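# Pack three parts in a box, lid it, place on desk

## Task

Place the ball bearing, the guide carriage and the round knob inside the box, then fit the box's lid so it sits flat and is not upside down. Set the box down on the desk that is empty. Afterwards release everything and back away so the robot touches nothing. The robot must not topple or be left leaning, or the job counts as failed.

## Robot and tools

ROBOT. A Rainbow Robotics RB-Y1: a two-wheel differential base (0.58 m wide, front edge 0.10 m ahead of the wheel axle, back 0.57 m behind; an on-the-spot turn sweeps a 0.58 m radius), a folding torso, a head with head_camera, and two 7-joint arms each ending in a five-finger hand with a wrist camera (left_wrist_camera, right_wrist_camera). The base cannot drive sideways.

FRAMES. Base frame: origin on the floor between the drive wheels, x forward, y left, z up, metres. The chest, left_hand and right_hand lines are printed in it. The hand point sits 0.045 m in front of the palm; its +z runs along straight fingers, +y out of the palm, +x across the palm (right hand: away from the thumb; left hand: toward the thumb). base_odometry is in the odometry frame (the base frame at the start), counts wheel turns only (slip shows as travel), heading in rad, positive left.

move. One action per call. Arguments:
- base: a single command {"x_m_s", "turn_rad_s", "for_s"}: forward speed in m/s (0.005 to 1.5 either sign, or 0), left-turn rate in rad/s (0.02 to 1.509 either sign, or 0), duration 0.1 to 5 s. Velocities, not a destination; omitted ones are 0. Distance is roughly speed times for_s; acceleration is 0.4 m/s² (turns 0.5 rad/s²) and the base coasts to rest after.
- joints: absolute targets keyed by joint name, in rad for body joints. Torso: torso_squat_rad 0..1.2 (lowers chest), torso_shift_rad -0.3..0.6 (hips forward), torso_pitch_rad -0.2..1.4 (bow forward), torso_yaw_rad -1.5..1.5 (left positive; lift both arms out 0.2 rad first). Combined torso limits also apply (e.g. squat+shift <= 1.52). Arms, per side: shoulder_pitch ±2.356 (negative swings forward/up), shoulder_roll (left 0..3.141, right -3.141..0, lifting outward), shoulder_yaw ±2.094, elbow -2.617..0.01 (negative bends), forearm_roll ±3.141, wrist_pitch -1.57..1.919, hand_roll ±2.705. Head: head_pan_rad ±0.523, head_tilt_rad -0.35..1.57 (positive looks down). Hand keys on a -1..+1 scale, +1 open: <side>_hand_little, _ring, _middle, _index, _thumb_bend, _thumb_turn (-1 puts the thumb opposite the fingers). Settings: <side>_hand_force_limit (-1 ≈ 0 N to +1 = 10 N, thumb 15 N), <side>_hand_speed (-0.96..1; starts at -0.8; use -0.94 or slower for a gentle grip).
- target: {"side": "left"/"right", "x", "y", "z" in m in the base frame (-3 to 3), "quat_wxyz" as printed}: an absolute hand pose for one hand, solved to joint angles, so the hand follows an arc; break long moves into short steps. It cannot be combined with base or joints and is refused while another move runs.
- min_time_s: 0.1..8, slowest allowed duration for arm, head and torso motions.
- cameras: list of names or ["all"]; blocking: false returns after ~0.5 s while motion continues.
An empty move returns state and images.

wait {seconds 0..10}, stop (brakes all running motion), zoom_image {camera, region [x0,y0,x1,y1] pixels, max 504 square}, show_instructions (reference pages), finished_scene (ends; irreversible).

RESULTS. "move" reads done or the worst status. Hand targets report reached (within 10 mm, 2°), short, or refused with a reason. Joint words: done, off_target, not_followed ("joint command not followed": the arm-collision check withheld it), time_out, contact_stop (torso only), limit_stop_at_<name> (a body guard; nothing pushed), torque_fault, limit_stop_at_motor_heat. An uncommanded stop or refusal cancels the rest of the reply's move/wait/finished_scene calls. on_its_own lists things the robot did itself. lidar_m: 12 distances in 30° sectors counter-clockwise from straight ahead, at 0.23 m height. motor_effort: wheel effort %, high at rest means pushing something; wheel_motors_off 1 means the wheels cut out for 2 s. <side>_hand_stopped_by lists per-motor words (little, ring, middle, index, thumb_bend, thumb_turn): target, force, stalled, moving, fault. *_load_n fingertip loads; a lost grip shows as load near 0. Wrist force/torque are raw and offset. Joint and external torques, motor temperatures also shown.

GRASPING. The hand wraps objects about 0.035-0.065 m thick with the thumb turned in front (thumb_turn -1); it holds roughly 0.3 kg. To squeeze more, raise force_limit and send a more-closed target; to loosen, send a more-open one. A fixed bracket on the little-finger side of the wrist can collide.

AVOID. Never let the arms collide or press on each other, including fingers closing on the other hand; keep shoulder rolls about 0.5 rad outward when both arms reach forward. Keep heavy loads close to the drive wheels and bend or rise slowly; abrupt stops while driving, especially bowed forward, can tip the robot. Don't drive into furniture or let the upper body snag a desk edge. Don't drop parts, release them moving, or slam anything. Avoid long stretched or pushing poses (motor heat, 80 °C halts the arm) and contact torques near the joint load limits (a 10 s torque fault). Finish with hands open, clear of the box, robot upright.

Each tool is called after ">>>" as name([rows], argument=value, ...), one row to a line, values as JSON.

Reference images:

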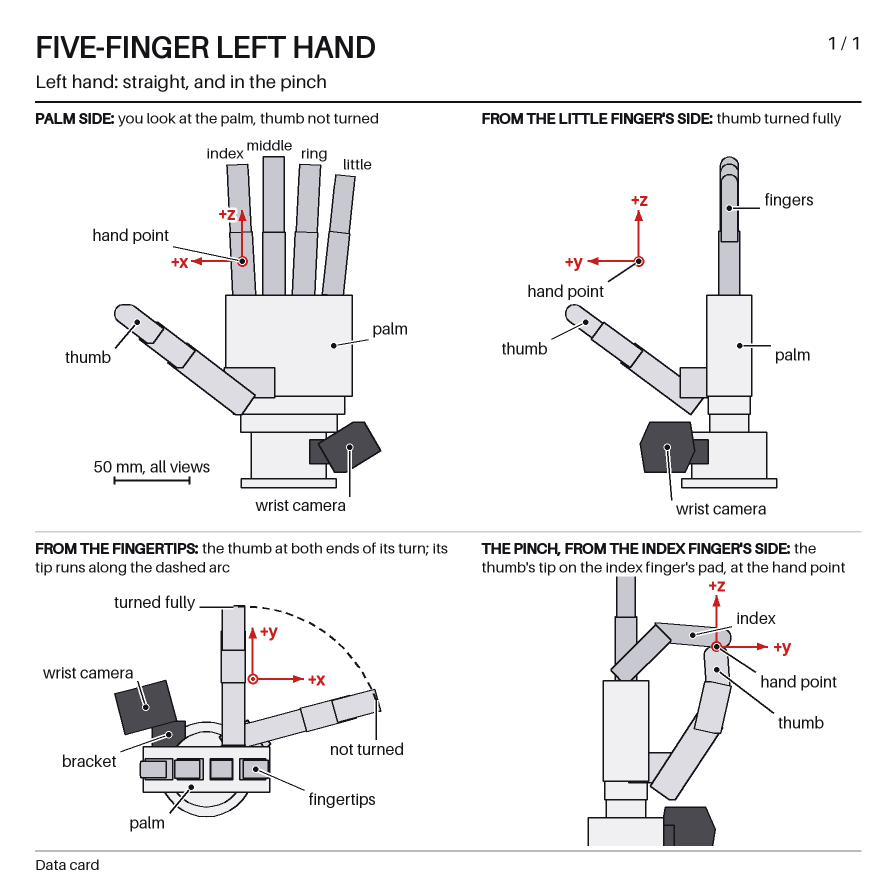

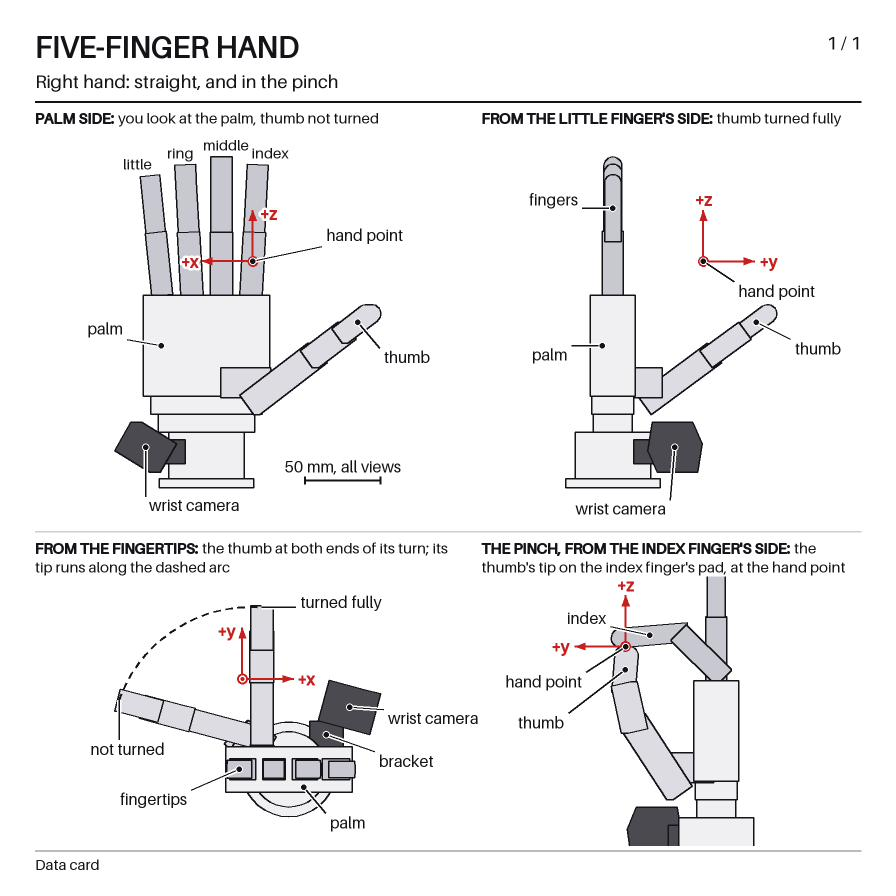

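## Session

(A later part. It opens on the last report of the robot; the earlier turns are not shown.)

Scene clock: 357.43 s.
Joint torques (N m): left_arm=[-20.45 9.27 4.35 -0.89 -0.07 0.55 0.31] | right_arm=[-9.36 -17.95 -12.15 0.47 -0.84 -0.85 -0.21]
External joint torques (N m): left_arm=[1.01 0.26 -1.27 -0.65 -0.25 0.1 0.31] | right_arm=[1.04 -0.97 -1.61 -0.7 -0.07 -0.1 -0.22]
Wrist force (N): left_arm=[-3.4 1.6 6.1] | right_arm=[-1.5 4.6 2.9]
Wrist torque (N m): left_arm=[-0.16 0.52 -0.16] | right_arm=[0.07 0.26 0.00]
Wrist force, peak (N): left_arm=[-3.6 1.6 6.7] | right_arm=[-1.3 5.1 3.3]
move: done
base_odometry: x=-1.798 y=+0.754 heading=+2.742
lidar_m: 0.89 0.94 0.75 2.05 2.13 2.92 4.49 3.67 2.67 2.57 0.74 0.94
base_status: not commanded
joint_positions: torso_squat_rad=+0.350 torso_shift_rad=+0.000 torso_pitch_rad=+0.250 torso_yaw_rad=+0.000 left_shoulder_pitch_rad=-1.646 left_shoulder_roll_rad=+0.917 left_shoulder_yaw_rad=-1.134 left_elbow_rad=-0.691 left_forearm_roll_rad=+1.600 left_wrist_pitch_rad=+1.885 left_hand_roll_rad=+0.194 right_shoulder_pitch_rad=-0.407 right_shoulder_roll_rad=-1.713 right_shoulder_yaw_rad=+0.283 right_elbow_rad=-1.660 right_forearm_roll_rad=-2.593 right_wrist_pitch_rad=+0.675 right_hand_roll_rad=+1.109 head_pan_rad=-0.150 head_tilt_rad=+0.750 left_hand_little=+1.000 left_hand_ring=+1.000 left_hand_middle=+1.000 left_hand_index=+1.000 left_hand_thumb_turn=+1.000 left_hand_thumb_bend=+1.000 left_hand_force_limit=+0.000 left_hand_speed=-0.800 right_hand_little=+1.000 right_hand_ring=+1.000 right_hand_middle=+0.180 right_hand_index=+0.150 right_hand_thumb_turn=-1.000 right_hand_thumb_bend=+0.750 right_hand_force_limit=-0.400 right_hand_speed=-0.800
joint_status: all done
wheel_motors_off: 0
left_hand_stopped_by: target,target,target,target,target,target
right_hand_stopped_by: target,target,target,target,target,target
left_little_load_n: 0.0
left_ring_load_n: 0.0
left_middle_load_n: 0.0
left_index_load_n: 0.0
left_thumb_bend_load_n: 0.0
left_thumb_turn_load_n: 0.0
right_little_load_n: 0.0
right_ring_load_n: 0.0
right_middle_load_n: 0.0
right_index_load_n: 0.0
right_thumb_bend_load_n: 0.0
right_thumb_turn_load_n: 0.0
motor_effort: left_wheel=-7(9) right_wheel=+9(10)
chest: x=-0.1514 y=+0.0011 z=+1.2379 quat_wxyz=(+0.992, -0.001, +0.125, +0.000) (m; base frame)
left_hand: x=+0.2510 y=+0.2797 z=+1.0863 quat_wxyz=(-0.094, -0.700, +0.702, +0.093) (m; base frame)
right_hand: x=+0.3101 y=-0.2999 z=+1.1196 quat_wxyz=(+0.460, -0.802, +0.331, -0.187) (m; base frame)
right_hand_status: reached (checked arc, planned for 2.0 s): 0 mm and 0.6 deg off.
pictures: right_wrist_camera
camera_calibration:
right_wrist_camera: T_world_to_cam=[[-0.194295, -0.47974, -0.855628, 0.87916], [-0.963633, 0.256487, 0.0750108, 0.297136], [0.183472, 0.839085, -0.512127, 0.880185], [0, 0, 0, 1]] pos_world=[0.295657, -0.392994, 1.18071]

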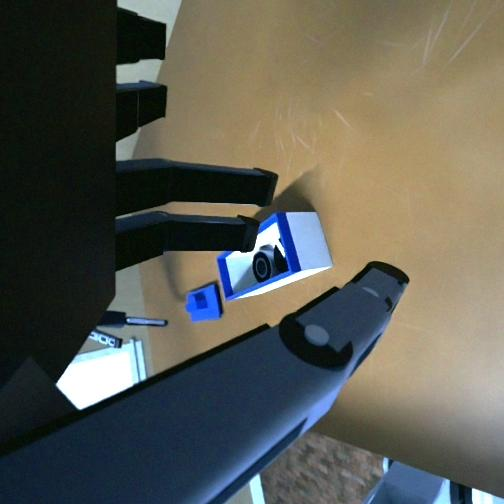

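>>> move(joints={"right_hand_index": 0.3, "right_hand_middle": 0.3, "right_hand_thumb_bend": 0.8, "right_hand_speed": -0.3})

>>> move(target={"side":"right","x":0.3229,"y":-0.3751,"z":1.05,"quat_wxyz":[-0.39668,0.68706,-0.5272,0.30438]}, min_time_s=1.5, cameras=["head_camera","right_wrist_camera"])

Scene clock: 365.03 s.
Joint torques (N m): left_arm=[-20.39 9.23 4.64 -0.87 -0.07 0.57 0.26] | right_arm=[-9.3 -17.53 -11.66 0.36 -0.68 -0.97 -0.24]
External joint torques (N m): left_arm=[1.07 0.22 -0.98 -0.63 -0.25 0.12 0.26] | right_arm=[1.1 -0.55 -1.11 -0.81 0.09 -0.22 -0.24]
Wrist force (N): left_arm=[-3.4 1.6 6.5] | right_arm=[-1.4 4.7 3.0]
Wrist torque (N m): left_arm=[-0.18 0.54 -0.16] | right_arm=[0.08 0.24 0.01]
Wrist force, peak (N): left_arm=[-3.7 1.8 6.4] | right_arm=[-1.6 4.6 3.2]
move: done
base_odometry: x=-1.798 y=+0.754 heading=+2.742
lidar_m: 0.90 0.94 0.74 2.04 2.13 2.92 4.48 3.67 2.68 2.58 0.75 0.94
base_status: not commanded
joint_positions: torso_squat_rad=+0.350 torso_shift_rad=+0.000 torso_pitch_rad=+0.250 torso_yaw_rad=+0.000 left_shoulder_pitch_rad=-1.646 left_shoulder_roll_rad=+0.917 left_shoulder_yaw_rad=-1.134 left_elbow_rad=-0.691 left_forearm_roll_rad=+1.600 left_wrist_pitch_rad=+1.885 left_hand_roll_rad=+0.194 right_shoulder_pitch_rad=-0.407 right_shoulder_roll_rad=-1.713 right_shoulder_yaw_rad=+0.283 right_elbow_rad=-1.660 right_forearm_roll_rad=-2.593 right_wrist_pitch_rad=+0.675 right_hand_roll_rad=+1.109 head_pan_rad=-0.150 head_tilt_rad=+0.750 left_hand_little=+1.000 left_hand_ring=+1.000 left_hand_middle=+1.000 left_hand_index=+1.000 left_hand_thumb_turn=+1.000 left_hand_thumb_bend=+1.000 left_hand_force_limit=+0.000 left_hand_speed=-0.800 right_hand_little=+1.000 right_hand_ring=+1.000 right_hand_middle=+0.300 right_hand_index=+0.300 right_hand_thumb_turn=-1.000 right_hand_thumb_bend=+0.800 right_hand_force_limit=-0.400 right_hand_speed=-0.300
joint_status: all done
wheel_motors_off: 0
left_hand_stopped_by: target,target,target,target,target,target
right_hand_stopped_by: target,target,target,target,target,target
left_little_load_n: 0.0
left_ring_load_n: 0.0
left_middle_load_n: 0.0
left_index_load_n: 0.0
left_thumb_bend_load_n: 0.0
left_thumb_turn_load_n: 0.0
right_little_load_n: 0.0
right_ring_load_n: 0.0
right_middle_load_n: 0.0
right_index_load_n: 0.0
right_thumb_bend_load_n: 0.0
right_thumb_turn_load_n: 0.0
motor_effort: left_wheel=-6(8) right_wheel=+9(9)
chest: x=-0.1514 y=+0.0011 z=+1.2379 quat_wxyz=(+0.992, -0.001, +0.125, +0.000) (m; base frame)
left_hand: x=+0.2510 y=+0.2797 z=+1.0863 quat_wxyz=(-0.094, -0.700, +0.702, +0.093) (m; base frame)
right_hand: x=+0.3101 y=-0.2999 z=+1.1196 quat_wxyz=(+0.460, -0.802, +0.331, -0.187) (m; base frame)
pictures: none

Scene clock: 366.87 s.
Joint torques (N m): left_arm=[-20.46 9.21 4.34 -1.02 -0.04 0.44 0.22] | right_arm=[-7.24 -15.04 -11.07 0.73 0.27 -1.13 -0.28]
External joint torques (N m): left_arm=[1 0.2 -1.28 -0.78 -0.22 -0.01 0.22] | right_arm=[1.35 -1.1 -1.53 -0.9 0.15 -0.35 -0.28]
Wrist force (N): left_arm=[-3.5 1.4 6.2] | right_arm=[-1.2 4.8 3.3]
Wrist torque (N m): left_arm=[-0.21 0.56 -0.16] | right_arm=[0.16 0.17 0.03]
Wrist force, peak (N): left_arm=[-3.7 1.7 6.6] | right_arm=[-1.6 5.0 3.1]
move: done
base_odometry: x=-1.798 y=+0.754 heading=+2.742
lidar_m: 0.89 0.94 0.75 2.04 2.12 2.91 4.48 3.66 2.68 2.57 0.76 0.94
base_status: not commanded
joint_positions: torso_squat_rad=+0.350 torso_shift_rad=+0.000 torso_pitch_rad=+0.250 torso_yaw_rad=+0.000 left_shoulder_pitch_rad=-1.646 left_shoulder_roll_rad=+0.917 left_shoulder_yaw_rad=-1.134 left_elbow_rad=-0.691 left_forearm_roll_rad=+1.600 left_wrist_pitch_rad=+1.885 left_hand_roll_rad=+0.194 right_shoulder_pitch_rad=+0.168 right_shoulder_roll_rad=-1.827 right_shoulder_yaw_rad=+0.070 right_elbow_rad=-1.884 right_forearm_roll_rad=-2.787 right_wrist_pitch_rad=-0.005 right_hand_roll_rad=+1.098 head_pan_rad=-0.150 head_tilt_rad=+0.750 left_hand_little=+1.000 left_hand_ring=+1.000 left_hand_middle=+1.000 left_hand_index=+1.000 left_hand_thumb_turn=+1.000 left_hand_thumb_bend=+1.000 left_hand_force_limit=+0.000 left_hand_speed=-0.800 right_hand_little=+1.000 right_hand_ring=+1.000 right_hand_middle=+0.300 right_hand_index=+0.300 right_hand_thumb_turn=-1.000 right_hand_thumb_bend=+0.800 right_hand_force_limit=-0.400 right_hand_speed=-0.300
joint_status: all done
wheel_motors_off: 0
left_hand_stopped_by: target,target,target,target,target,target
right_hand_stopped_by: target,target,target,target,target,target
left_little_load_n: 0.0
left_ring_load_n: 0.0
left_middle_load_n: 0.0
left_index_load_n: 0.0
left_thumb_bend_load_n: -0.5
left_thumb_turn_load_n: 0.0
right_little_load_n: 0.0
right_ring_load_n: 0.0
right_middle_load_n: 0.0
right_index_load_n: 0.0
right_thumb_bend_load_n: 0.0
right_thumb_turn_load_n: 0.0
motor_effort: left_wheel=-6(8) right_wheel=+8(10)
chest: x=-0.1514 y=+0.0011 z=+1.2379 quat_wxyz=(+0.992, -0.001, +0.125, +0.000) (m; base frame)
left_hand: x=+0.2510 y=+0.2797 z=+1.0863 quat_wxyz=(-0.094, -0.700, +0.702, +0.093) (m; base frame)
right_hand: x=+0.3232 y=-0.3758 z=+1.0499 quat_wxyz=(+0.392, -0.689, +0.529, -0.301) (m; base frame)
right_hand_status: reached (checked arc, planned for 1.5 s): 1 mm and 0.7 deg off.
pictures: head_camera, right_wrist_camera
camera_calibration:
head_camera: T_world_to_cam=[[-0.186688, -0.982346, 0.012018, -0.0280076], [-0.825448, 0.150214, -0.544124, 0.769461], [0.532713, -0.111501, -0.838918, 1.18777], [0, 0, 0, 1]] pos_world=[-0.00282001, -0.0106584, 1.41546]
right_wrist_camera: T_world_to_cam=[[-0.412592, -0.320907, -0.852518, 0.912659], [-0.702712, 0.707646, 0.0737167, 0.420984], [0.579624, 0.629489, -0.517474, 0.704532], [0, 0, 0, 1]] pos_world=[0.264022, -0.448525, 1.1116]

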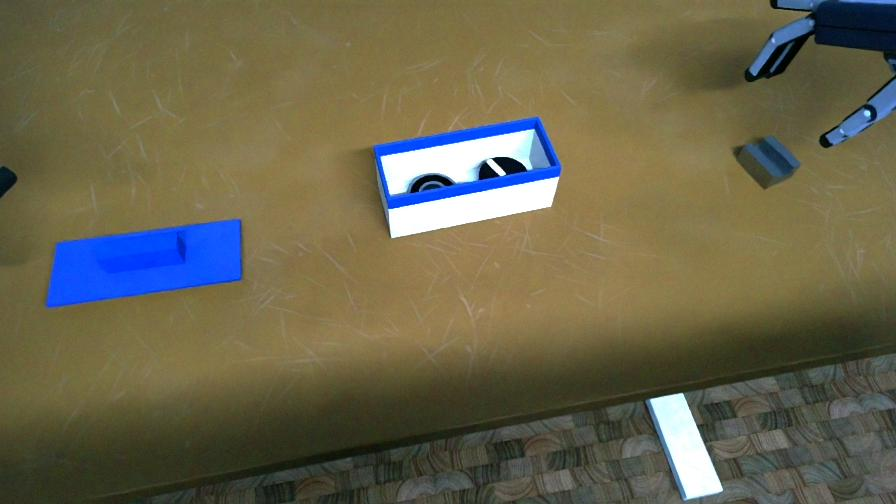

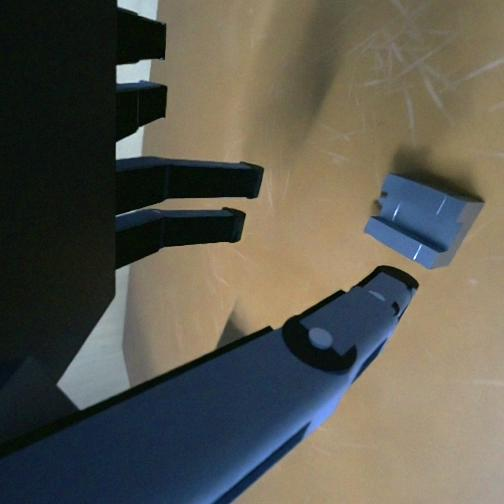

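>>> zoom_image(camera="right_wrist_camera", region=[340, 140, 500, 300])

Scaled by 3.150.

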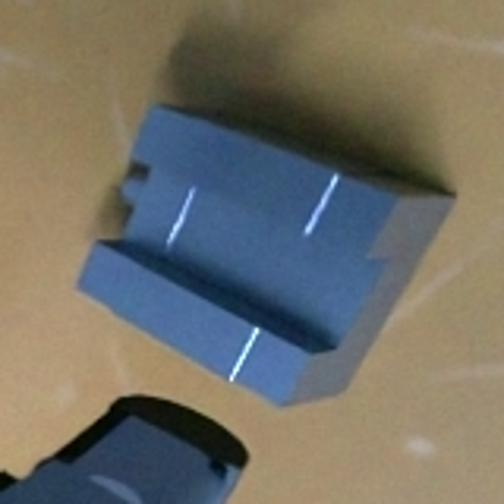

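>>> move(target={"side":"right","x":0.321,"y":-0.3855,"z":1.01,"quat_wxyz":[-0.39668,0.68706,-0.5272,0.30438]}, min_time_s=1, cameras=["head_camera","right_wrist_camera"])

>>> zoom_image(camera="right_wrist_camera", region=[340, 140, 500, 300])

>>> zoom_image(camera="head_camera", region=[700, 30, 890, 210])

Scene clock: 380.37 s.
Joint torques (N m): left_arm=[-20.39 9.13 4.64 -0.94 -0.04 0.5 0.2] | right_arm=[-10.47 -14.39 -8.53 1.44 0.34 -0.51 0.21]
External joint torques (N m): left_arm=[1.07 0.12 -0.99 -0.7 -0.22 0.05 0.2] | right_arm=[-2.39 1.47 1.3 1.09 0.25 0.16 0.2]
Wrist force (N): left_arm=[-3.5 1.4 6.1] | right_arm=[-1.4 4.6 3.2]
Wrist torque (N m): left_arm=[-0.21 0.53 -0.16] | right_arm=[0.08 0.20 0.13]
Wrist force, peak (N): left_arm=[-3.8 2.0 6.6] | right_arm=[-1.3 5.0 3.2]
move: done
base_odometry: x=-1.798 y=+0.754 heading=+2.742
lidar_m: 0.89 0.94 0.74 2.04 2.13 2.92 4.48 3.68 2.69 2.58 0.75 0.94
base_status: not commanded
joint_positions: torso_squat_rad=+0.350 torso_shift_rad=+0.000 torso_pitch_rad=+0.250 torso_yaw_rad=+0.000 left_shoulder_pitch_rad=-1.646 left_shoulder_roll_rad=+0.917 left_shoulder_yaw_rad=-1.134 left_elbow_rad=-0.691 left_forearm_roll_rad=+1.600 left_wrist_pitch_rad=+1.885 left_hand_roll_rad=+0.194 right_shoulder_pitch_rad=+0.012 right_shoulder_roll_rad=-1.662 right_shoulder_yaw_rad=+0.244 right_elbow_rad=-1.814 right_forearm_roll_rad=-2.711 right_wrist_pitch_rad=+0.010 right_hand_roll_rad=+1.180 head_pan_rad=-0.150 head_tilt_rad=+0.750 left_hand_little=+1.000 left_hand_ring=+1.000 left_hand_middle=+1.000 left_hand_index=+1.000 left_hand_thumb_turn=+1.000 left_hand_thumb_bend=+1.000 left_hand_force_limit=+0.000 left_hand_speed=-0.800 right_hand_little=+1.000 right_hand_ring=+1.000 right_hand_middle=+0.300 right_hand_index=+0.300 right_hand_thumb_turn=-1.000 right_hand_thumb_bend=+0.800 right_hand_force_limit=-0.400 right_hand_speed=-0.300
joint_status: all done
wheel_motors_off: 0
left_hand_stopped_by: target,target,target,target,target,target
right_hand_stopped_by: target,target,target,target,target,target
left_little_load_n: 0.0
left_ring_load_n: 0.0
left_middle_load_n: 0.5
left_index_load_n: 0.0
left_thumb_bend_load_n: 0.0
left_thumb_turn_load_n: 0.0
right_little_load_n: 0.0
right_ring_load_n: 0.0
right_middle_load_n: 0.0
right_index_load_n: 0.0
right_thumb_bend_load_n: 0.0
right_thumb_turn_load_n: 0.0
motor_effort: left_wheel=-7(9) right_wheel=+7(9)
chest: x=-0.1514 y=+0.0011 z=+1.2379 quat_wxyz=(+0.992, -0.001, +0.125, +0.000) (m; base frame)
left_hand: x=+0.2510 y=+0.2797 z=+1.0863 quat_wxyz=(-0.094, -0.700, +0.702, +0.093) (m; base frame)
right_hand: x=+0.3205 y=-0.3860 z=+1.0104 quat_wxyz=(+0.399, -0.685, +0.526, -0.307) (m; base frame)
right_hand_status: reached (checked arc, planned for 1.0 s): 1 mm and 0.5 deg off.
pictures: head_camera, right_wrist_camera
camera_calibration:
head_camera: T_world_to_cam=[[-0.186688, -0.982346, 0.012018, -0.0280076], [-0.825448, 0.150214, -0.544124, 0.769461], [0.532713, -0.111501, -0.838918, 1.18777], [0, 0, 0, 1]] pos_world=[-0.00282001, -0.0106584, 1.41546]
right_wrist_camera: T_world_to_cam=[[-0.396124, -0.317409, -0.86159, 0.879861], [-0.702808, 0.708668, 0.0620497, 0.441413], [0.590887, 0.630112, -0.503798, 0.674929], [0, 0, 0, 1]] pos_world=[0.259955, -0.458821, 1.07072]

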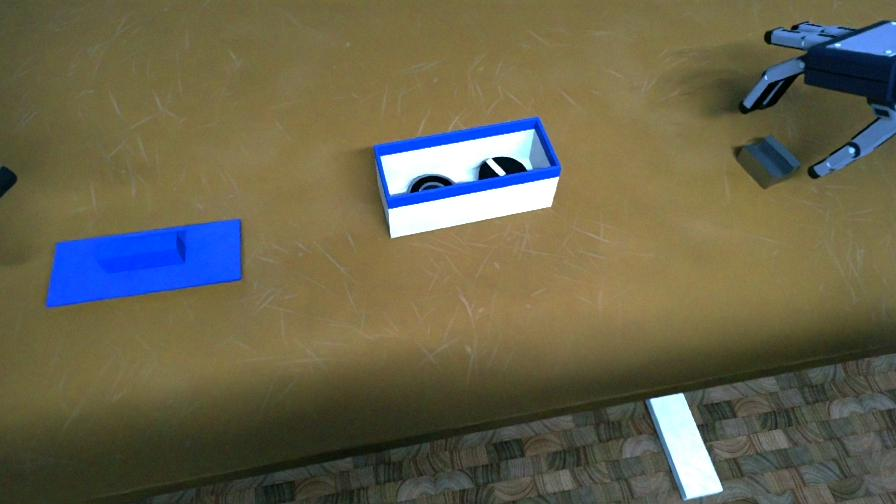

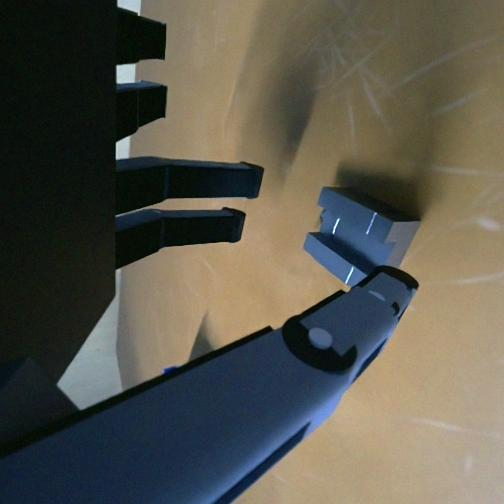

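Scaled by 3.150.

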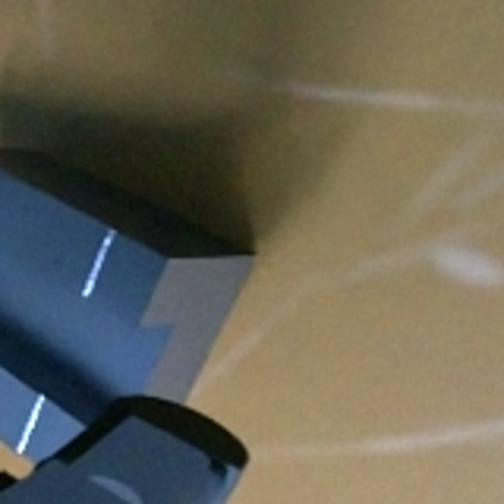

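Scaled by 2.653.

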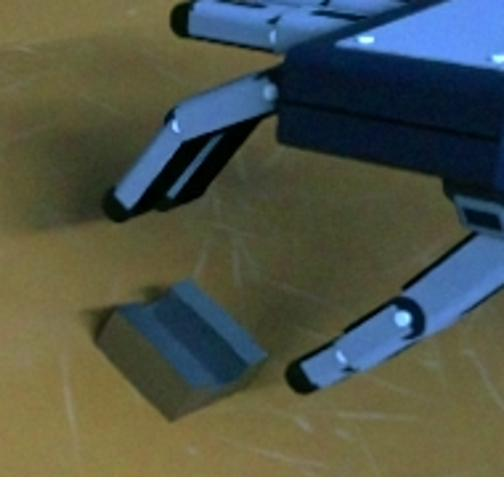

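>>> move(target={"side":"right","x":0.32,"y":-0.3815,"z":0.98,"quat_wxyz":[-0.39668,0.68706,-0.5272,0.30438]}, min_time_s=1.2, cameras=["right_wrist_camera"])

>>> zoom_image(camera="right_wrist_camera", region=[220, 140, 440, 360])

Scene clock: 390.10 s.
Joint torques (N m): left_arm=[-20.21 9.12 4.63 -1.03 -0.06 0.59 0.22] | right_arm=[-11.16 -15.07 -8.19 0.47 0.34 -1.02 0.08]
External joint torques (N m): left_arm=[1.25 0.12 -1 -0.8 -0.24 0.14 0.22] | right_arm=[-3.02 1.35 1.58 0.82 0.24 -0.43 0.07]
Wrist force (N): left_arm=[-3.6 1.3 6.2] | right_arm=[-1.1 4.6 3.3]
Wrist torque (N m): left_arm=[-0.21 0.54 -0.15] | right_arm=[0.11 0.18 0.16]
Wrist force, peak (N): left_arm=[-3.8 1.7 6.5] | right_arm=[-1.2 4.8 3.4]
move: done
base_odometry: x=-1.798 y=+0.754 heading=+2.742
lidar_m: 0.89 0.94 0.75 2.04 2.13 2.92 4.48 3.66 2.68 2.58 0.75 0.94
base_status: not commanded
joint_positions: torso_squat_rad=+0.350 torso_shift_rad=+0.000 torso_pitch_rad=+0.250 torso_yaw_rad=+0.000 left_shoulder_pitch_rad=-1.646 left_shoulder_roll_rad=+0.917 left_shoulder_yaw_rad=-1.134 left_elbow_rad=-0.691 left_forearm_roll_rad=+1.600 left_wrist_pitch_rad=+1.885 left_hand_roll_rad=+0.194 right_shoulder_pitch_rad=-0.086 right_shoulder_roll_rad=-1.575 right_shoulder_yaw_rad=+0.362 right_elbow_rad=-1.774 right_forearm_roll_rad=-2.672 right_wrist_pitch_rad=-0.003 right_hand_roll_rad=+1.219 head_pan_rad=-0.150 head_tilt_rad=+0.750 left_hand_little=+1.000 left_hand_ring=+1.000 left_hand_middle=+1.000 left_hand_index=+1.000 left_hand_thumb_turn=+1.000 left_hand_thumb_bend=+1.000 left_hand_force_limit=+0.000 left_hand_speed=-0.800 right_hand_little=+1.000 right_hand_ring=+1.000 right_hand_middle=+0.300 right_hand_index=+0.300 right_hand_thumb_turn=-1.000 right_hand_thumb_bend=+0.800 right_hand_force_limit=-0.400 right_hand_speed=-0.300
joint_status: all done
wheel_motors_off: 0
left_hand_stopped_by: target,target,target,target,target,target
right_hand_stopped_by: target,target,target,target,target,target
left_little_load_n: 0.0
left_ring_load_n: 0.0
left_middle_load_n: 0.0
left_index_load_n: 0.0
left_thumb_bend_load_n: 0.0
left_thumb_turn_load_n: 0.0
right_little_load_n: 0.0
right_ring_load_n: 0.0
right_middle_load_n: 0.0
right_index_load_n: 0.0
right_thumb_bend_load_n: 0.0
right_thumb_turn_load_n: 0.0
motor_effort: left_wheel=-6(9) right_wheel=+8(10)
chest: x=-0.1514 y=+0.0011 z=+1.2379 quat_wxyz=(+0.992, -0.001, +0.125, +0.000) (m; base frame)
left_hand: x=+0.2510 y=+0.2797 z=+1.0863 quat_wxyz=(-0.094, -0.700, +0.702, +0.093) (m; base frame)
right_hand: x=+0.3195 y=-0.3815 z=+0.9803 quat_wxyz=(+0.398, -0.686, +0.526, -0.306) (m; base frame)
right_hand_status: reached (checked arc, planned for 1.2 s): 1 mm and 0.3 deg off.
pictures: right_wrist_camera
camera_calibration:
right_wrist_camera: T_world_to_cam=[[-0.397631, -0.317615, -0.86082, 0.854475], [-0.704289, 0.706979, 0.0644727, 0.436899], [0.588104, 0.631902, -0.50481, 0.660124], [0, 0, 0, 1]] pos_world=[0.259247, -0.454618, 1.04062]

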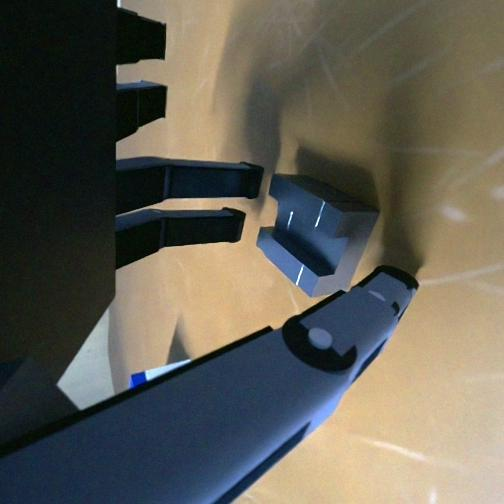

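Scaled by 2.291.

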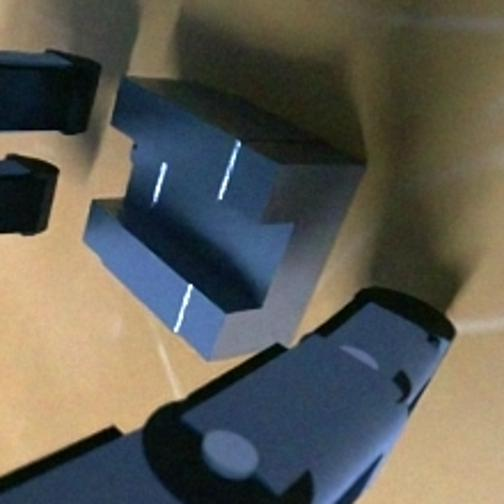

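>>> move(joints={"right_hand_index": -0.3, "right_hand_middle": -0.3, "right_hand_thumb_bend": 0.1, "right_hand_speed": -0.93, "right_hand_force_limit": -0.5}, cameras=["right_wrist_camera"])

Scene clock: 394.13 s.
Joint torques (N m): left_arm=[-20.24 9.35 4.47 -0.92 -0.14 0.62 0.22] | right_arm=[-10.32 -15.09 -8.34 0.64 0.28 -1.21 0.11]
External joint torques (N m): left_arm=[1.22 0.34 -1.15 -0.68 -0.32 0.18 0.22] | right_arm=[-2.18 1.33 1.43 0.98 0.18 -0.61 0.1]
Wrist force (N): left_arm=[-3.8 1.6 6.0] | right_arm=[-1.3 4.5 3.2]
Wrist torque (N m): left_arm=[-0.16 0.58 -0.17] | right_arm=[0.10 0.20 0.14]
Wrist force, peak (N): left_arm=[-3.5 1.6 6.6] | right_arm=[-1.2 5.0 3.5]
move: off_target
base_odometry: x=-1.798 y=+0.754 heading=+2.742
lidar_m: 0.90 0.93 0.74 2.04 2.12 2.91 4.49 3.67 2.68 2.58 0.75 0.94
base_status: not commanded
joint_positions: torso_squat_rad=+0.350 torso_shift_rad=+0.000 torso_pitch_rad=+0.250 torso_yaw_rad=+0.000 left_shoulder_pitch_rad=-1.646 left_shoulder_roll_rad=+0.917 left_shoulder_yaw_rad=-1.134 left_elbow_rad=-0.691 left_forearm_roll_rad=+1.600 left_wrist_pitch_rad=+1.885 left_hand_roll_rad=+0.194 right_shoulder_pitch_rad=-0.086 right_shoulder_roll_rad=-1.575 right_shoulder_yaw_rad=+0.362 right_elbow_rad=-1.774 right_forearm_roll_rad=-2.672 right_wrist_pitch_rad=-0.003 right_hand_roll_rad=+1.219 head_pan_rad=-0.150 head_tilt_rad=+0.750 left_hand_little=+1.000 left_hand_ring=+1.000 left_hand_middle=+1.000 left_hand_index=+1.000 left_hand_thumb_turn=+1.000 left_hand_thumb_bend=+1.000 left_hand_force_limit=+0.000 left_hand_speed=-0.800 right_hand_little=+1.000 right_hand_ring=+1.000 right_hand_middle=+0.013 right_hand_index=+0.006 right_hand_thumb_turn=-1.000 right_hand_thumb_bend=+0.655 right_hand_force_limit=-0.500 right_hand_speed=-0.930
joint_status: right_hand_middle off_target (ended at +0.013, target -0.300); right_hand_index off_target (ended at +0.006, target -0.300); right_hand_thumb_bend off_target (ended at +0.655, target +0.100); the others done
wheel_motors_off: 0
left_hand_stopped_by: target,target,target,target,target,target
right_hand_stopped_by: target,target,force,force,force,target
left_little_load_n: 0.0
left_ring_load_n: 0.0
left_middle_load_n: 0.0
left_index_load_n: 0.0
left_thumb_bend_load_n: -0.5
left_thumb_turn_load_n: 0.0
right_little_load_n: 0.0
right_ring_load_n: 0.0
right_middle_load_n: 2.5
right_index_load_n: 3.0
right_thumb_bend_load_n: 6.0
right_thumb_turn_load_n: -1.0
motor_effort: left_wheel=-7(10) right_wheel=+9(10)
chest: x=-0.1514 y=+0.0011 z=+1.2379 quat_wxyz=(+0.992, -0.001, +0.125, +0.000) (m; base frame)
left_hand: x=+0.2510 y=+0.2797 z=+1.0863 quat_wxyz=(-0.094, -0.700, +0.702, +0.093) (m; base frame)
right_hand: x=+0.3195 y=-0.3815 z=+0.9803 quat_wxyz=(+0.398, -0.686, +0.526, -0.306) (m; base frame)
pictures: right_wrist_camera
camera_calibration:
right_wrist_camera: T_world_to_cam=[[-0.397631, -0.317615, -0.86082, 0.854475], [-0.704289, 0.706979, 0.0644727, 0.436899], [0.588104, 0.631902, -0.50481, 0.660124], [0, 0, 0, 1]] pos_world=[0.259247, -0.454618, 1.04062]

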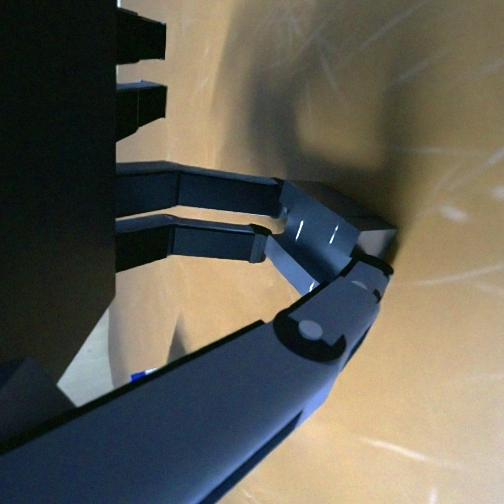

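>>> move(target={"side":"right","x":0.32,"y":-0.3815,"z":1.03,"quat_wxyz":[-0.39668,0.68706,-0.5272,0.30438]}, min_time_s=1.5, cameras=["head_camera","right_wrist_camera"])

Scene clock: 396.90 s.
Joint torques (N m): left_arm=[-20.42 9.35 4.6 -0.95 -0.04 0.58 0.27] | right_arm=[-7.42 -16.75 -11.75 0.36 -0.01 -0.54 -0.15]
External joint torques (N m): left_arm=[1.04 0.34 -1.02 -0.72 -0.22 0.13 0.27] | right_arm=[0.93 -1.47 -2.09 -0.72 -0.12 0.18 -0.16]
Wrist force (N): left_arm=[-3.7 1.7 6.1] | right_arm=[-1.3 5.5 3.6]
Wrist torque (N m): left_arm=[-0.15 0.57 -0.17] | right_arm=[0.12 0.20 0.07]
Wrist force, peak (N): left_arm=[-3.5 1.6 6.6] | right_arm=[-1.3 5.7 3.8]
move: done
base_odometry: x=-1.798 y=+0.754 heading=+2.742
lidar_m: 0.90 0.93 0.75 2.04 2.13 2.91 4.48 3.66 2.68 2.58 0.75 0.93
base_status: not commanded
joint_positions: torso_squat_rad=+0.350 torso_shift_rad=+0.000 torso_pitch_rad=+0.250 torso_yaw_rad=+0.000 left_shoulder_pitch_rad=-1.646 left_shoulder_roll_rad=+0.917 left_shoulder_yaw_rad=-1.134 left_elbow_rad=-0.691 left_forearm_roll_rad=+1.600 left_wrist_pitch_rad=+1.885 left_hand_roll_rad=+0.194 right_shoulder_pitch_rad=+0.053 right_shoulder_roll_rad=-1.756 right_shoulder_yaw_rad=+0.201 right_elbow_rad=-1.854 right_forearm_roll_rad=-2.757 right_wrist_pitch_rad=+0.001 right_hand_roll_rad=+1.138 head_pan_rad=-0.150 head_tilt_rad=+0.750 left_hand_little=+1.000 left_hand_ring=+1.000 left_hand_middle=+1.000 left_hand_index=+1.000 left_hand_thumb_turn=+1.000 left_hand_thumb_bend=+1.000 left_hand_force_limit=+0.000 left_hand_speed=-0.800 right_hand_little=+1.000 right_hand_ring=+1.000 right_hand_middle=+0.013 right_hand_index=+0.006 right_hand_thumb_turn=-1.000 right_hand_thumb_bend=+0.655 right_hand_force_limit=-0.500 right_hand_speed=-0.930
joint_status: all done
wheel_motors_off: 0
left_hand_stopped_by: target,target,target,target,target,target
right_hand_stopped_by: target,target,force,force,force,target
left_little_load_n: 0.0
left_ring_load_n: 0.0
left_middle_load_n: 0.0
left_index_load_n: 0.0
left_thumb_bend_load_n: 0.0
left_thumb_turn_load_n: 0.0
right_little_load_n: 0.0
right_ring_load_n: 0.0
right_middle_load_n: 2.5
right_index_load_n: 3.0
right_thumb_bend_load_n: 6.0
right_thumb_turn_load_n: -0.5
motor_effort: left_wheel=-8(9) right_wheel=+9(10)
chest: x=-0.1514 y=+0.0011 z=+1.2379 quat_wxyz=(+0.992, -0.001, +0.125, +0.000) (m; base frame)
left_hand: x=+0.2510 y=+0.2797 z=+1.0863 quat_wxyz=(-0.094, -0.700, +0.702, +0.093) (m; base frame)
right_hand: x=+0.3202 y=-0.3816 z=+1.0296 quat_wxyz=(+0.393, -0.689, +0.529, -0.302) (m; base frame)
right_hand_status: reached (checked arc, planned for 1.5 s): 0 mm and 0.6 deg off.
pictures: head_camera, right_wrist_camera
camera_calibration:
head_camera: T_world_to_cam=[[-0.186688, -0.982346, 0.012018, -0.0280076], [-0.825448, 0.150214, -0.544124, 0.769461], [0.532713, -0.111501, -0.838918, 1.18777], [0, 0, 0, 1]] pos_world=[-0.00282001, -0.0106584, 1.41546]
right_wrist_camera: T_world_to_cam=[[-0.411281, -0.321066, -0.853091, 0.892384], [-0.702339, 0.708185, 0.0720727, 0.426282], [0.581006, 0.628801, -0.51676, 0.69808], [0, 0, 0, 1]] pos_world=[0.260826, -0.454326, 1.0913]

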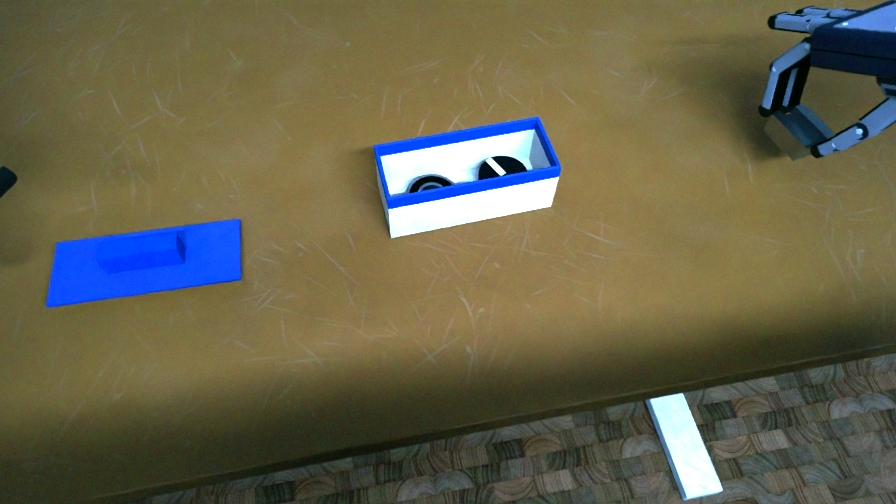

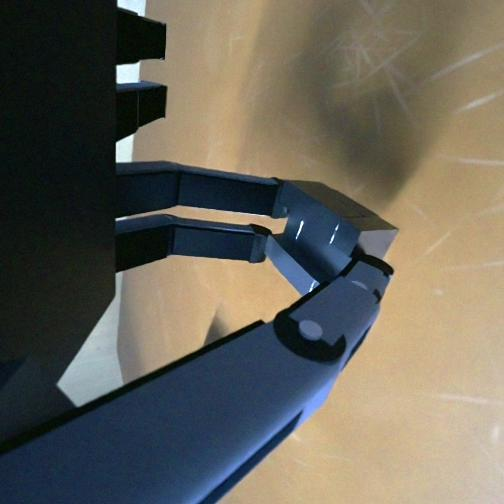

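>>> move(target={"side":"right","x":0.31,"y":-0.3,"z":1.12,"quat_wxyz":[-0.462,0.8,-0.331,0.191]}, min_time_s=2)

>>> move(target={"side":"right","x":0.3291,"y":-0.0712,"z":1.12,"quat_wxyz":[-0.4997,0.8655,0.0302,-0.01745]}, min_time_s=3)

>>> move(target={"side":"right","x":0.3291,"y":-0.0712,"z":1.04,"quat_wxyz":[-0.4997,0.8655,0.0302,-0.01745]}, min_time_s=1.5, cameras=["head_camera","right_wrist_camera"])

>>> zoom_image(camera="head_camera", region=[360, 60, 600, 250])

Scene clock: 401.97 s.
Joint torques (N m): left_arm=[-20.49 9.4 4.68 -0.87 -0.11 0.61 0.19] | right_arm=[-12.65 -14.99 -9.73 2.42 -0.57 -0.84 -0.29]
External joint torques (N m): left_arm=[0.97 0.4 -0.95 -0.64 -0.29 0.16 0.19] | right_arm=[-2.45 1.88 0.8 1.21 0.19 -0.11 -0.3]
Wrist force (N): left_arm=[-3.7 1.8 5.9] | right_arm=[-1.4 5.4 3.6]
Wrist torque (N m): left_arm=[-0.12 0.56 -0.19] | right_arm=[0.08 0.22 0.03]
Wrist force, peak (N): left_arm=[-3.8 1.5 6.7] | right_arm=[-1.4 5.8 3.6]
move: done
base_odometry: x=-1.798 y=+0.754 heading=+2.742
lidar_m: 0.89 0.94 0.74 2.04 2.13 2.92 4.49 3.66 2.67 2.58 0.76 0.93
base_status: not commanded
joint_positions: torso_squat_rad=+0.350 torso_shift_rad=+0.000 torso_pitch_rad=+0.250 torso_yaw_rad=+0.000 left_shoulder_pitch_rad=-1.646 left_shoulder_roll_rad=+0.917 left_shoulder_yaw_rad=-1.134 left_elbow_rad=-0.691 left_forearm_roll_rad=+1.600 left_wrist_pitch_rad=+1.885 left_hand_roll_rad=+0.194 right_shoulder_pitch_rad=-0.354 right_shoulder_roll_rad=-1.722 right_shoulder_yaw_rad=+0.244 right_elbow_rad=-1.678 right_forearm_roll_rad=-2.617 right_wrist_pitch_rad=+0.650 right_hand_roll_rad=+1.132 head_pan_rad=-0.150 head_tilt_rad=+0.750 left_hand_little=+1.000 left_hand_ring=+1.000 left_hand_middle=+1.000 left_hand_index=+1.000 left_hand_thumb_turn=+1.000 left_hand_thumb_bend=+1.000 left_hand_force_limit=+0.000 left_hand_speed=-0.800 right_hand_little=+1.000 right_hand_ring=+1.000 right_hand_middle=+0.013 right_hand_index=+0.006 right_hand_thumb_turn=-1.000 right_hand_thumb_bend=+0.655 right_hand_force_limit=-0.500 right_hand_speed=-0.930
joint_status: all done
wheel_motors_off: 0
left_hand_stopped_by: target,target,target,target,target,target
right_hand_stopped_by: target,target,force,force,force,target
left_little_load_n: 0.0
left_ring_load_n: 0.0
left_middle_load_n: 0.0
left_index_load_n: 0.0
left_thumb_bend_load_n: -0.5
left_thumb_turn_load_n: 0.0
right_little_load_n: 0.0
right_ring_load_n: 0.0
right_middle_load_n: 2.5
right_index_load_n: 3.0
right_thumb_bend_load_n: 6.0
right_thumb_turn_load_n: -1.0
motor_effort: left_wheel=-7(9) right_wheel=+8(10)
chest: x=-0.1514 y=+0.0011 z=+1.2379 quat_wxyz=(+0.992, -0.001, +0.125, +0.000) (m; base frame)
left_hand: x=+0.2510 y=+0.2797 z=+1.0863 quat_wxyz=(-0.094, -0.700, +0.702, +0.093) (m; base frame)
right_hand: x=+0.3097 y=-0.2999 z=+1.1196 quat_wxyz=(+0.462, -0.799, +0.332, -0.193) (m; base frame)
right_hand_status: reached (checked arc, planned for 2.0 s): 0 mm and 0.3 deg off.
pictures: none

Scene clock: 405.30 s.
Joint torques (N m): left_arm=[-20.13 9.28 4.54 -1.03 -0.09 0.6 0.24] | right_arm=[-24.01 -8.43 -6.44 -1.96 -1.61 -0.35 0.15]
External joint torques (N m): left_arm=[1.33 0.28 -1.09 -0.79 -0.27 0.15 0.24] | right_arm=[-2.4 1.12 1.03 0.95 -0.13 0.1 0.14]
Wrist force (N): left_arm=[-3.6 1.8 6.2] | right_arm=[-1.4 5.0 3.6]
Wrist torque (N m): left_arm=[-0.15 0.56 -0.16] | right_arm=[0.01 0.20 0.09]
Wrist force, peak (N): left_arm=[-3.8 1.6 6.6] | right_arm=[-1.5 5.5 3.8]
move: done
base_odometry: x=-1.798 y=+0.754 heading=+2.742
lidar_m: 0.89 0.94 0.75 2.04 2.12 2.91 4.49 3.67 2.69 2.58 0.75 0.93
base_status: not commanded
joint_positions: torso_squat_rad=+0.350 torso_shift_rad=+0.000 torso_pitch_rad=+0.250 torso_yaw_rad=+0.000 left_shoulder_pitch_rad=-1.646 left_shoulder_roll_rad=+0.917 left_shoulder_yaw_rad=-1.134 left_elbow_rad=-0.691 left_forearm_roll_rad=+1.600 left_wrist_pitch_rad=+1.885 left_hand_roll_rad=+0.194 right_shoulder_pitch_rad=-1.439 right_shoulder_roll_rad=-0.833 right_shoulder_yaw_rad=+0.715 right_elbow_rad=-0.868 right_forearm_roll_rad=-2.216 right_wrist_pitch_rad=+1.453 right_hand_roll_rad=+1.314 head_pan_rad=-0.150 head_tilt_rad=+0.750 left_hand_little=+1.000 left_hand_ring=+1.000 left_hand_middle=+1.000 left_hand_index=+1.000 left_hand_thumb_turn=+1.000 left_hand_thumb_bend=+1.000 left_hand_force_limit=+0.000 left_hand_speed=-0.800 right_hand_little=+1.000 right_hand_ring=+1.000 right_hand_middle=+0.013 right_hand_index=+0.006 right_hand_thumb_turn=-1.000 right_hand_thumb_bend=+0.655 right_hand_force_limit=-0.500 right_hand_speed=-0.930
joint_status: all done
wheel_motors_off: 0
left_hand_stopped_by: target,target,target,target,target,target
right_hand_stopped_by: target,target,force,force,force,target
left_little_load_n: 0.0
left_ring_load_n: 0.0
left_middle_load_n: 0.0
left_index_load_n: 0.0
left_thumb_bend_load_n: 0.0
left_thumb_turn_load_n: 0.0
right_little_load_n: 0.0
right_ring_load_n: 0.0
right_middle_load_n: 2.5
right_index_load_n: 3.0
right_thumb_bend_load_n: 6.0
right_thumb_turn_load_n: -0.5
motor_effort: left_wheel=-8(10) right_wheel=+9(10)
chest: x=-0.1514 y=+0.0011 z=+1.2379 quat_wxyz=(+0.992, -0.001, +0.125, +0.000) (m; base frame)
left_hand: x=+0.2510 y=+0.2797 z=+1.0863 quat_wxyz=(-0.094, -0.700, +0.702, +0.093) (m; base frame)
right_hand: x=+0.3288 y=-0.0713 z=+1.1197 quat_wxyz=(+0.500, -0.866, -0.030, +0.017) (m; base frame)
right_hand_status: reached (checked arc, planned for 3.0 s): 0 mm and 0.1 deg off.
pictures: none

Scene clock: 407.13 s.
Joint torques (N m): left_arm=[-20.45 9.06 4.39 -0.96 -0.13 0.57 0.26] | right_arm=[-21.23 -7.4 -5.74 -2.62 -1.5 -0.75 0.31]
External joint torques (N m): left_arm=[1.01 0.05 -1.24 -0.72 -0.31 0.12 0.26] | right_arm=[0.29 2.21 1.12 0.69 0.03 -0.58 0.31]
Wrist force (N): left_arm=[-3.6 1.2 6.3] | right_arm=[-1.5 5.1 3.3]
Wrist torque (N m): left_arm=[-0.24 0.57 -0.15] | right_arm=[0.01 0.18 0.09]
Wrist force, peak (N): left_arm=[-3.9 1.5 6.4] | right_arm=[-1.5 5.4 3.6]
move: done
base_odometry: x=-1.798 y=+0.754 heading=+2.742
lidar_m: 0.90 0.94 0.75 2.04 2.12 2.92 4.48 3.66 2.67 2.57 0.75 0.94
base_status: not commanded
joint_positions: torso_squat_rad=+0.350 torso_shift_rad=+0.000 torso_pitch_rad=+0.250 torso_yaw_rad=+0.000 left_shoulder_pitch_rad=-1.646 left_shoulder_roll_rad=+0.917 left_shoulder_yaw_rad=-1.134 left_elbow_rad=-0.691 left_forearm_roll_rad=+1.600 left_wrist_pitch_rad=+1.885 left_hand_roll_rad=+0.194 right_shoulder_pitch_rad=-1.335 right_shoulder_roll_rad=-0.748 right_shoulder_yaw_rad=+0.740 right_elbow_rad=-0.772 right_forearm_roll_rad=-2.194 right_wrist_pitch_rad=+1.407 right_hand_roll_rad=+1.485 head_pan_rad=-0.150 head_tilt_rad=+0.750 left_hand_little=+1.000 left_hand_ring=+1.000 left_hand_middle=+1.000 left_hand_index=+1.000 left_hand_thumb_turn=+1.000 left_hand_thumb_bend=+1.000 left_hand_force_limit=+0.000 left_hand_speed=-0.800 right_hand_little=+1.000 right_hand_ring=+1.000 right_hand_middle=+0.013 right_hand_index=+0.006 right_hand_thumb_turn=-1.000 right_hand_thumb_bend=+0.655 right_hand_force_limit=-0.500 right_hand_speed=-0.930
joint_status: all done
wheel_motors_off: 0
left_hand_stopped_by: target,target,target,target,target,target
right_hand_stopped_by: target,target,force,force,force,target
left_little_load_n: 0.0
left_ring_load_n: 0.0
left_middle_load_n: 0.0
left_index_load_n: 0.0
left_thumb_bend_load_n: 0.0
left_thumb_turn_load_n: 0.0
right_little_load_n: 0.0
right_ring_load_n: 0.0
right_middle_load_n: 2.5
right_index_load_n: 3.0
right_thumb_bend_load_n: 6.0
right_thumb_turn_load_n: -0.5
motor_effort: left_wheel=-7(8) right_wheel=+8(10)
chest: x=-0.1514 y=+0.0011 z=+1.2379 quat_wxyz=(+0.992, -0.001, +0.125, +0.000) (m; base frame)
left_hand: x=+0.2510 y=+0.2797 z=+1.0863 quat_wxyz=(-0.094, -0.700, +0.702, +0.093) (m; base frame)
right_hand: x=+0.3290 y=-0.0713 z=+1.0401 quat_wxyz=(+0.500, -0.866, -0.030, +0.017) (m; base frame)
right_hand_status: reached (checked arc, planned for 1.5 s): 0 mm and 0.1 deg off.
pictures: head_camera, right_wrist_camera
camera_calibration:
head_camera: T_world_to_cam=[[-0.186688, -0.982346, 0.012018, -0.0280076], [-0.825448, 0.150214, -0.544124, 0.769461], [0.532713, -0.111501, -0.838918, 1.18777], [0, 0, 0, 1]] pos_world=[-0.00282001, -0.0106584, 1.41546]
right_wrist_camera: T_world_to_cam=[[0.23618, -0.455805, -0.858173, 0.787212], [-0.82902, -0.555223, 0.0667409, 0.169175], [-0.506898, 0.695679, -0.509004, 0.857829], [0, 0, 0, 1]] pos_world=[0.389158, -0.144029, 1.10091]

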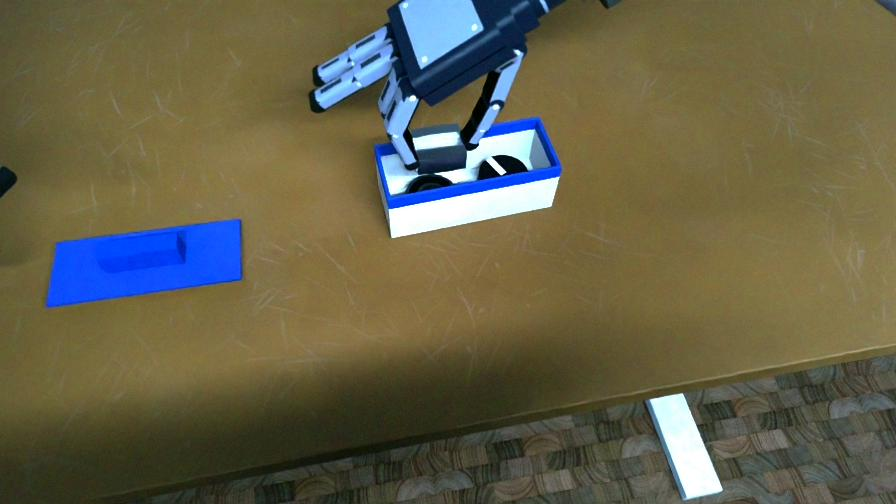

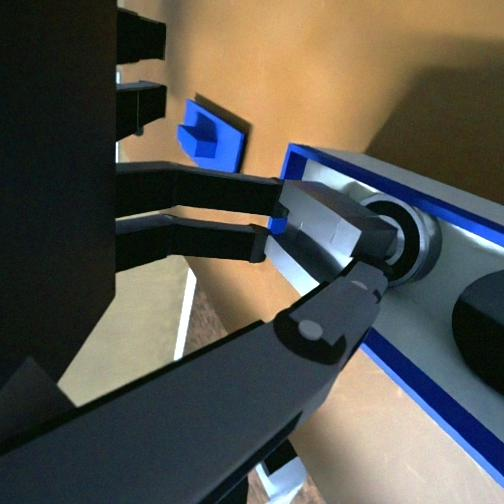

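Scaled by 2.100.

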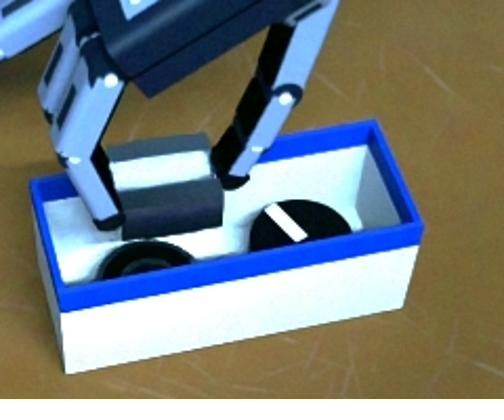

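>>> move(target={"side":"right","x":0.33,"y":-0.0715,"z":1.0,"quat_wxyz":[-0.4997,0.8655,0.0302,-0.01745]}, min_time_s=1.8, cameras=["head_camera","right_wrist_camera"])

>>> zoom_image(camera="head_camera", region=[360, 60, 600, 250])

Scene clock: 414.10 s.
Joint torques (N m): left_arm=[-20.25 9.35 4.43 -1.04 -0.05 0.52 0.29] | right_arm=[-20.78 -7.59 -5.15 -2.81 -1.41 -0.42 0.35]
External joint torques (N m): left_arm=[1.21 0.34 -1.2 -0.8 -0.24 0.07 0.29] | right_arm=[0.78 1.84 0.89 0.64 0.12 -0.43 0.34]
Wrist force (N): left_arm=[-3.8 1.7 5.9] | right_arm=[-1.4 5.0 3.5]
Wrist torque (N m): left_arm=[-0.14 0.56 -0.19] | right_arm=[-0.02 0.18 0.10]
Wrist force, peak (N): left_arm=[-3.8 1.4 6.6] | right_arm=[-1.4 5.4 3.5]
move: done
base_odometry: x=-1.798 y=+0.754 heading=+2.742
lidar_m: 0.90 0.94 0.74 2.05 2.13 2.91 4.49 3.67 2.68 2.58 0.75 0.94
base_status: not commanded
joint_positions: torso_squat_rad=+0.350 torso_shift_rad=+0.000 torso_pitch_rad=+0.250 torso_yaw_rad=+0.000 left_shoulder_pitch_rad=-1.646 left_shoulder_roll_rad=+0.917 left_shoulder_yaw_rad=-1.134 left_elbow_rad=-0.691 left_forearm_roll_rad=+1.600 left_wrist_pitch_rad=+1.885 left_hand_roll_rad=+0.194 right_shoulder_pitch_rad=-1.311 right_shoulder_roll_rad=-0.679 right_shoulder_yaw_rad=+0.752 right_elbow_rad=-0.651 right_forearm_roll_rad=-2.184 right_wrist_pitch_rad=+1.406 right_hand_roll_rad=+1.598 head_pan_rad=-0.150 head_tilt_rad=+0.750 left_hand_little=+1.000 left_hand_ring=+1.000 left_hand_middle=+1.000 left_hand_index=+1.000 left_hand_thumb_turn=+1.000 left_hand_thumb_bend=+1.000 left_hand_force_limit=+0.000 left_hand_speed=-0.800 right_hand_little=+1.000 right_hand_ring=+1.000 right_hand_middle=+0.013 right_hand_index=+0.006 right_hand_thumb_turn=-1.000 right_hand_thumb_bend=+0.655 right_hand_force_limit=-0.500 right_hand_speed=-0.930
joint_status: all done
wheel_motors_off: 0
left_hand_stopped_by: target,target,target,target,target,target
right_hand_stopped_by: target,target,force,force,force,target
left_little_load_n: 0.0
left_ring_load_n: 0.0
left_middle_load_n: 0.0
left_index_load_n: 0.0
left_thumb_bend_load_n: -0.5
left_thumb_turn_load_n: 0.0
right_little_load_n: 0.0
right_ring_load_n: 0.0
right_middle_load_n: 2.5
right_index_load_n: 3.0
right_thumb_bend_load_n: 6.0
right_thumb_turn_load_n: -0.5
motor_effort: left_wheel=-9(9) right_wheel=+8(10)
chest: x=-0.1514 y=+0.0011 z=+1.2379 quat_wxyz=(+0.992, -0.001, +0.125, +0.000) (m; base frame)
left_hand: x=+0.2510 y=+0.2797 z=+1.0863 quat_wxyz=(-0.094, -0.700, +0.702, +0.093) (m; base frame)
right_hand: x=+0.3296 y=-0.0715 z=+1.0002 quat_wxyz=(+0.499, -0.866, -0.030, +0.016) (m; base frame)
right_hand_status: reached (checked arc, planned for 1.8 s): 0 mm and 0.2 deg off.
pictures: head_camera, right_wrist_camera
camera_calibration:
head_camera: T_world_to_cam=[[-0.186688, -0.982346, 0.012018, -0.0280076], [-0.825448, 0.150214, -0.544124, 0.769461], [0.532713, -0.111501, -0.838918, 1.18777], [0, 0, 0, 1]] pos_world=[-0.00282001, -0.0106584, 1.41546]
right_wrist_camera: T_world_to_cam=[[0.236896, -0.457029, -0.857324, 0.751599], [-0.830465, -0.553214, 0.0654377, 0.174066], [-0.504191, 0.696476, -0.510601, 0.838686], [0, 0, 0, 1]] pos_world=[0.389363, -0.144326, 1.06121]

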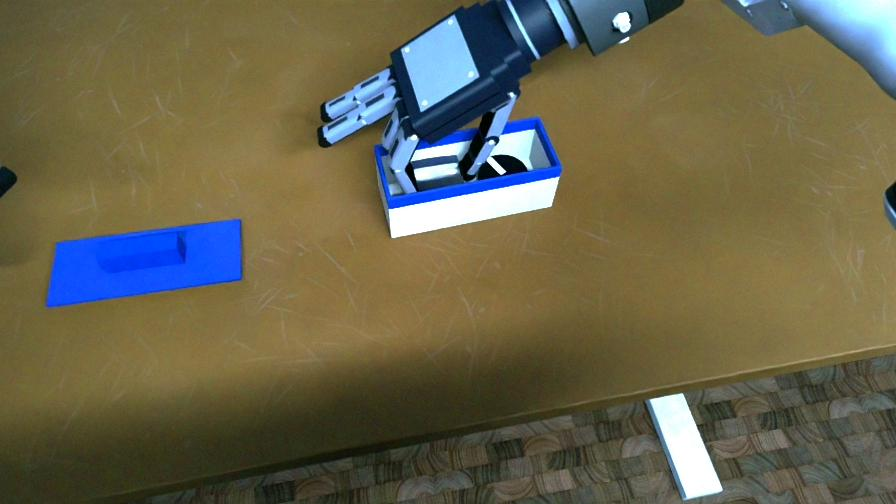

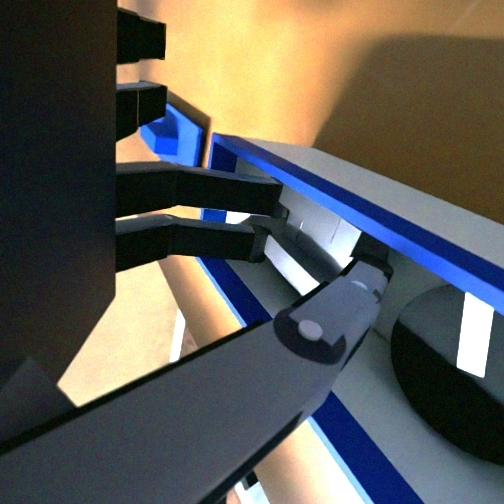

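Scaled by 2.100.

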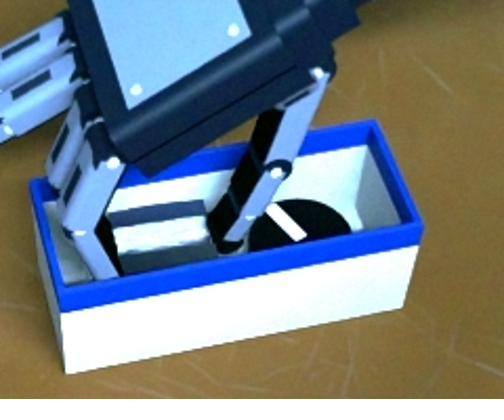

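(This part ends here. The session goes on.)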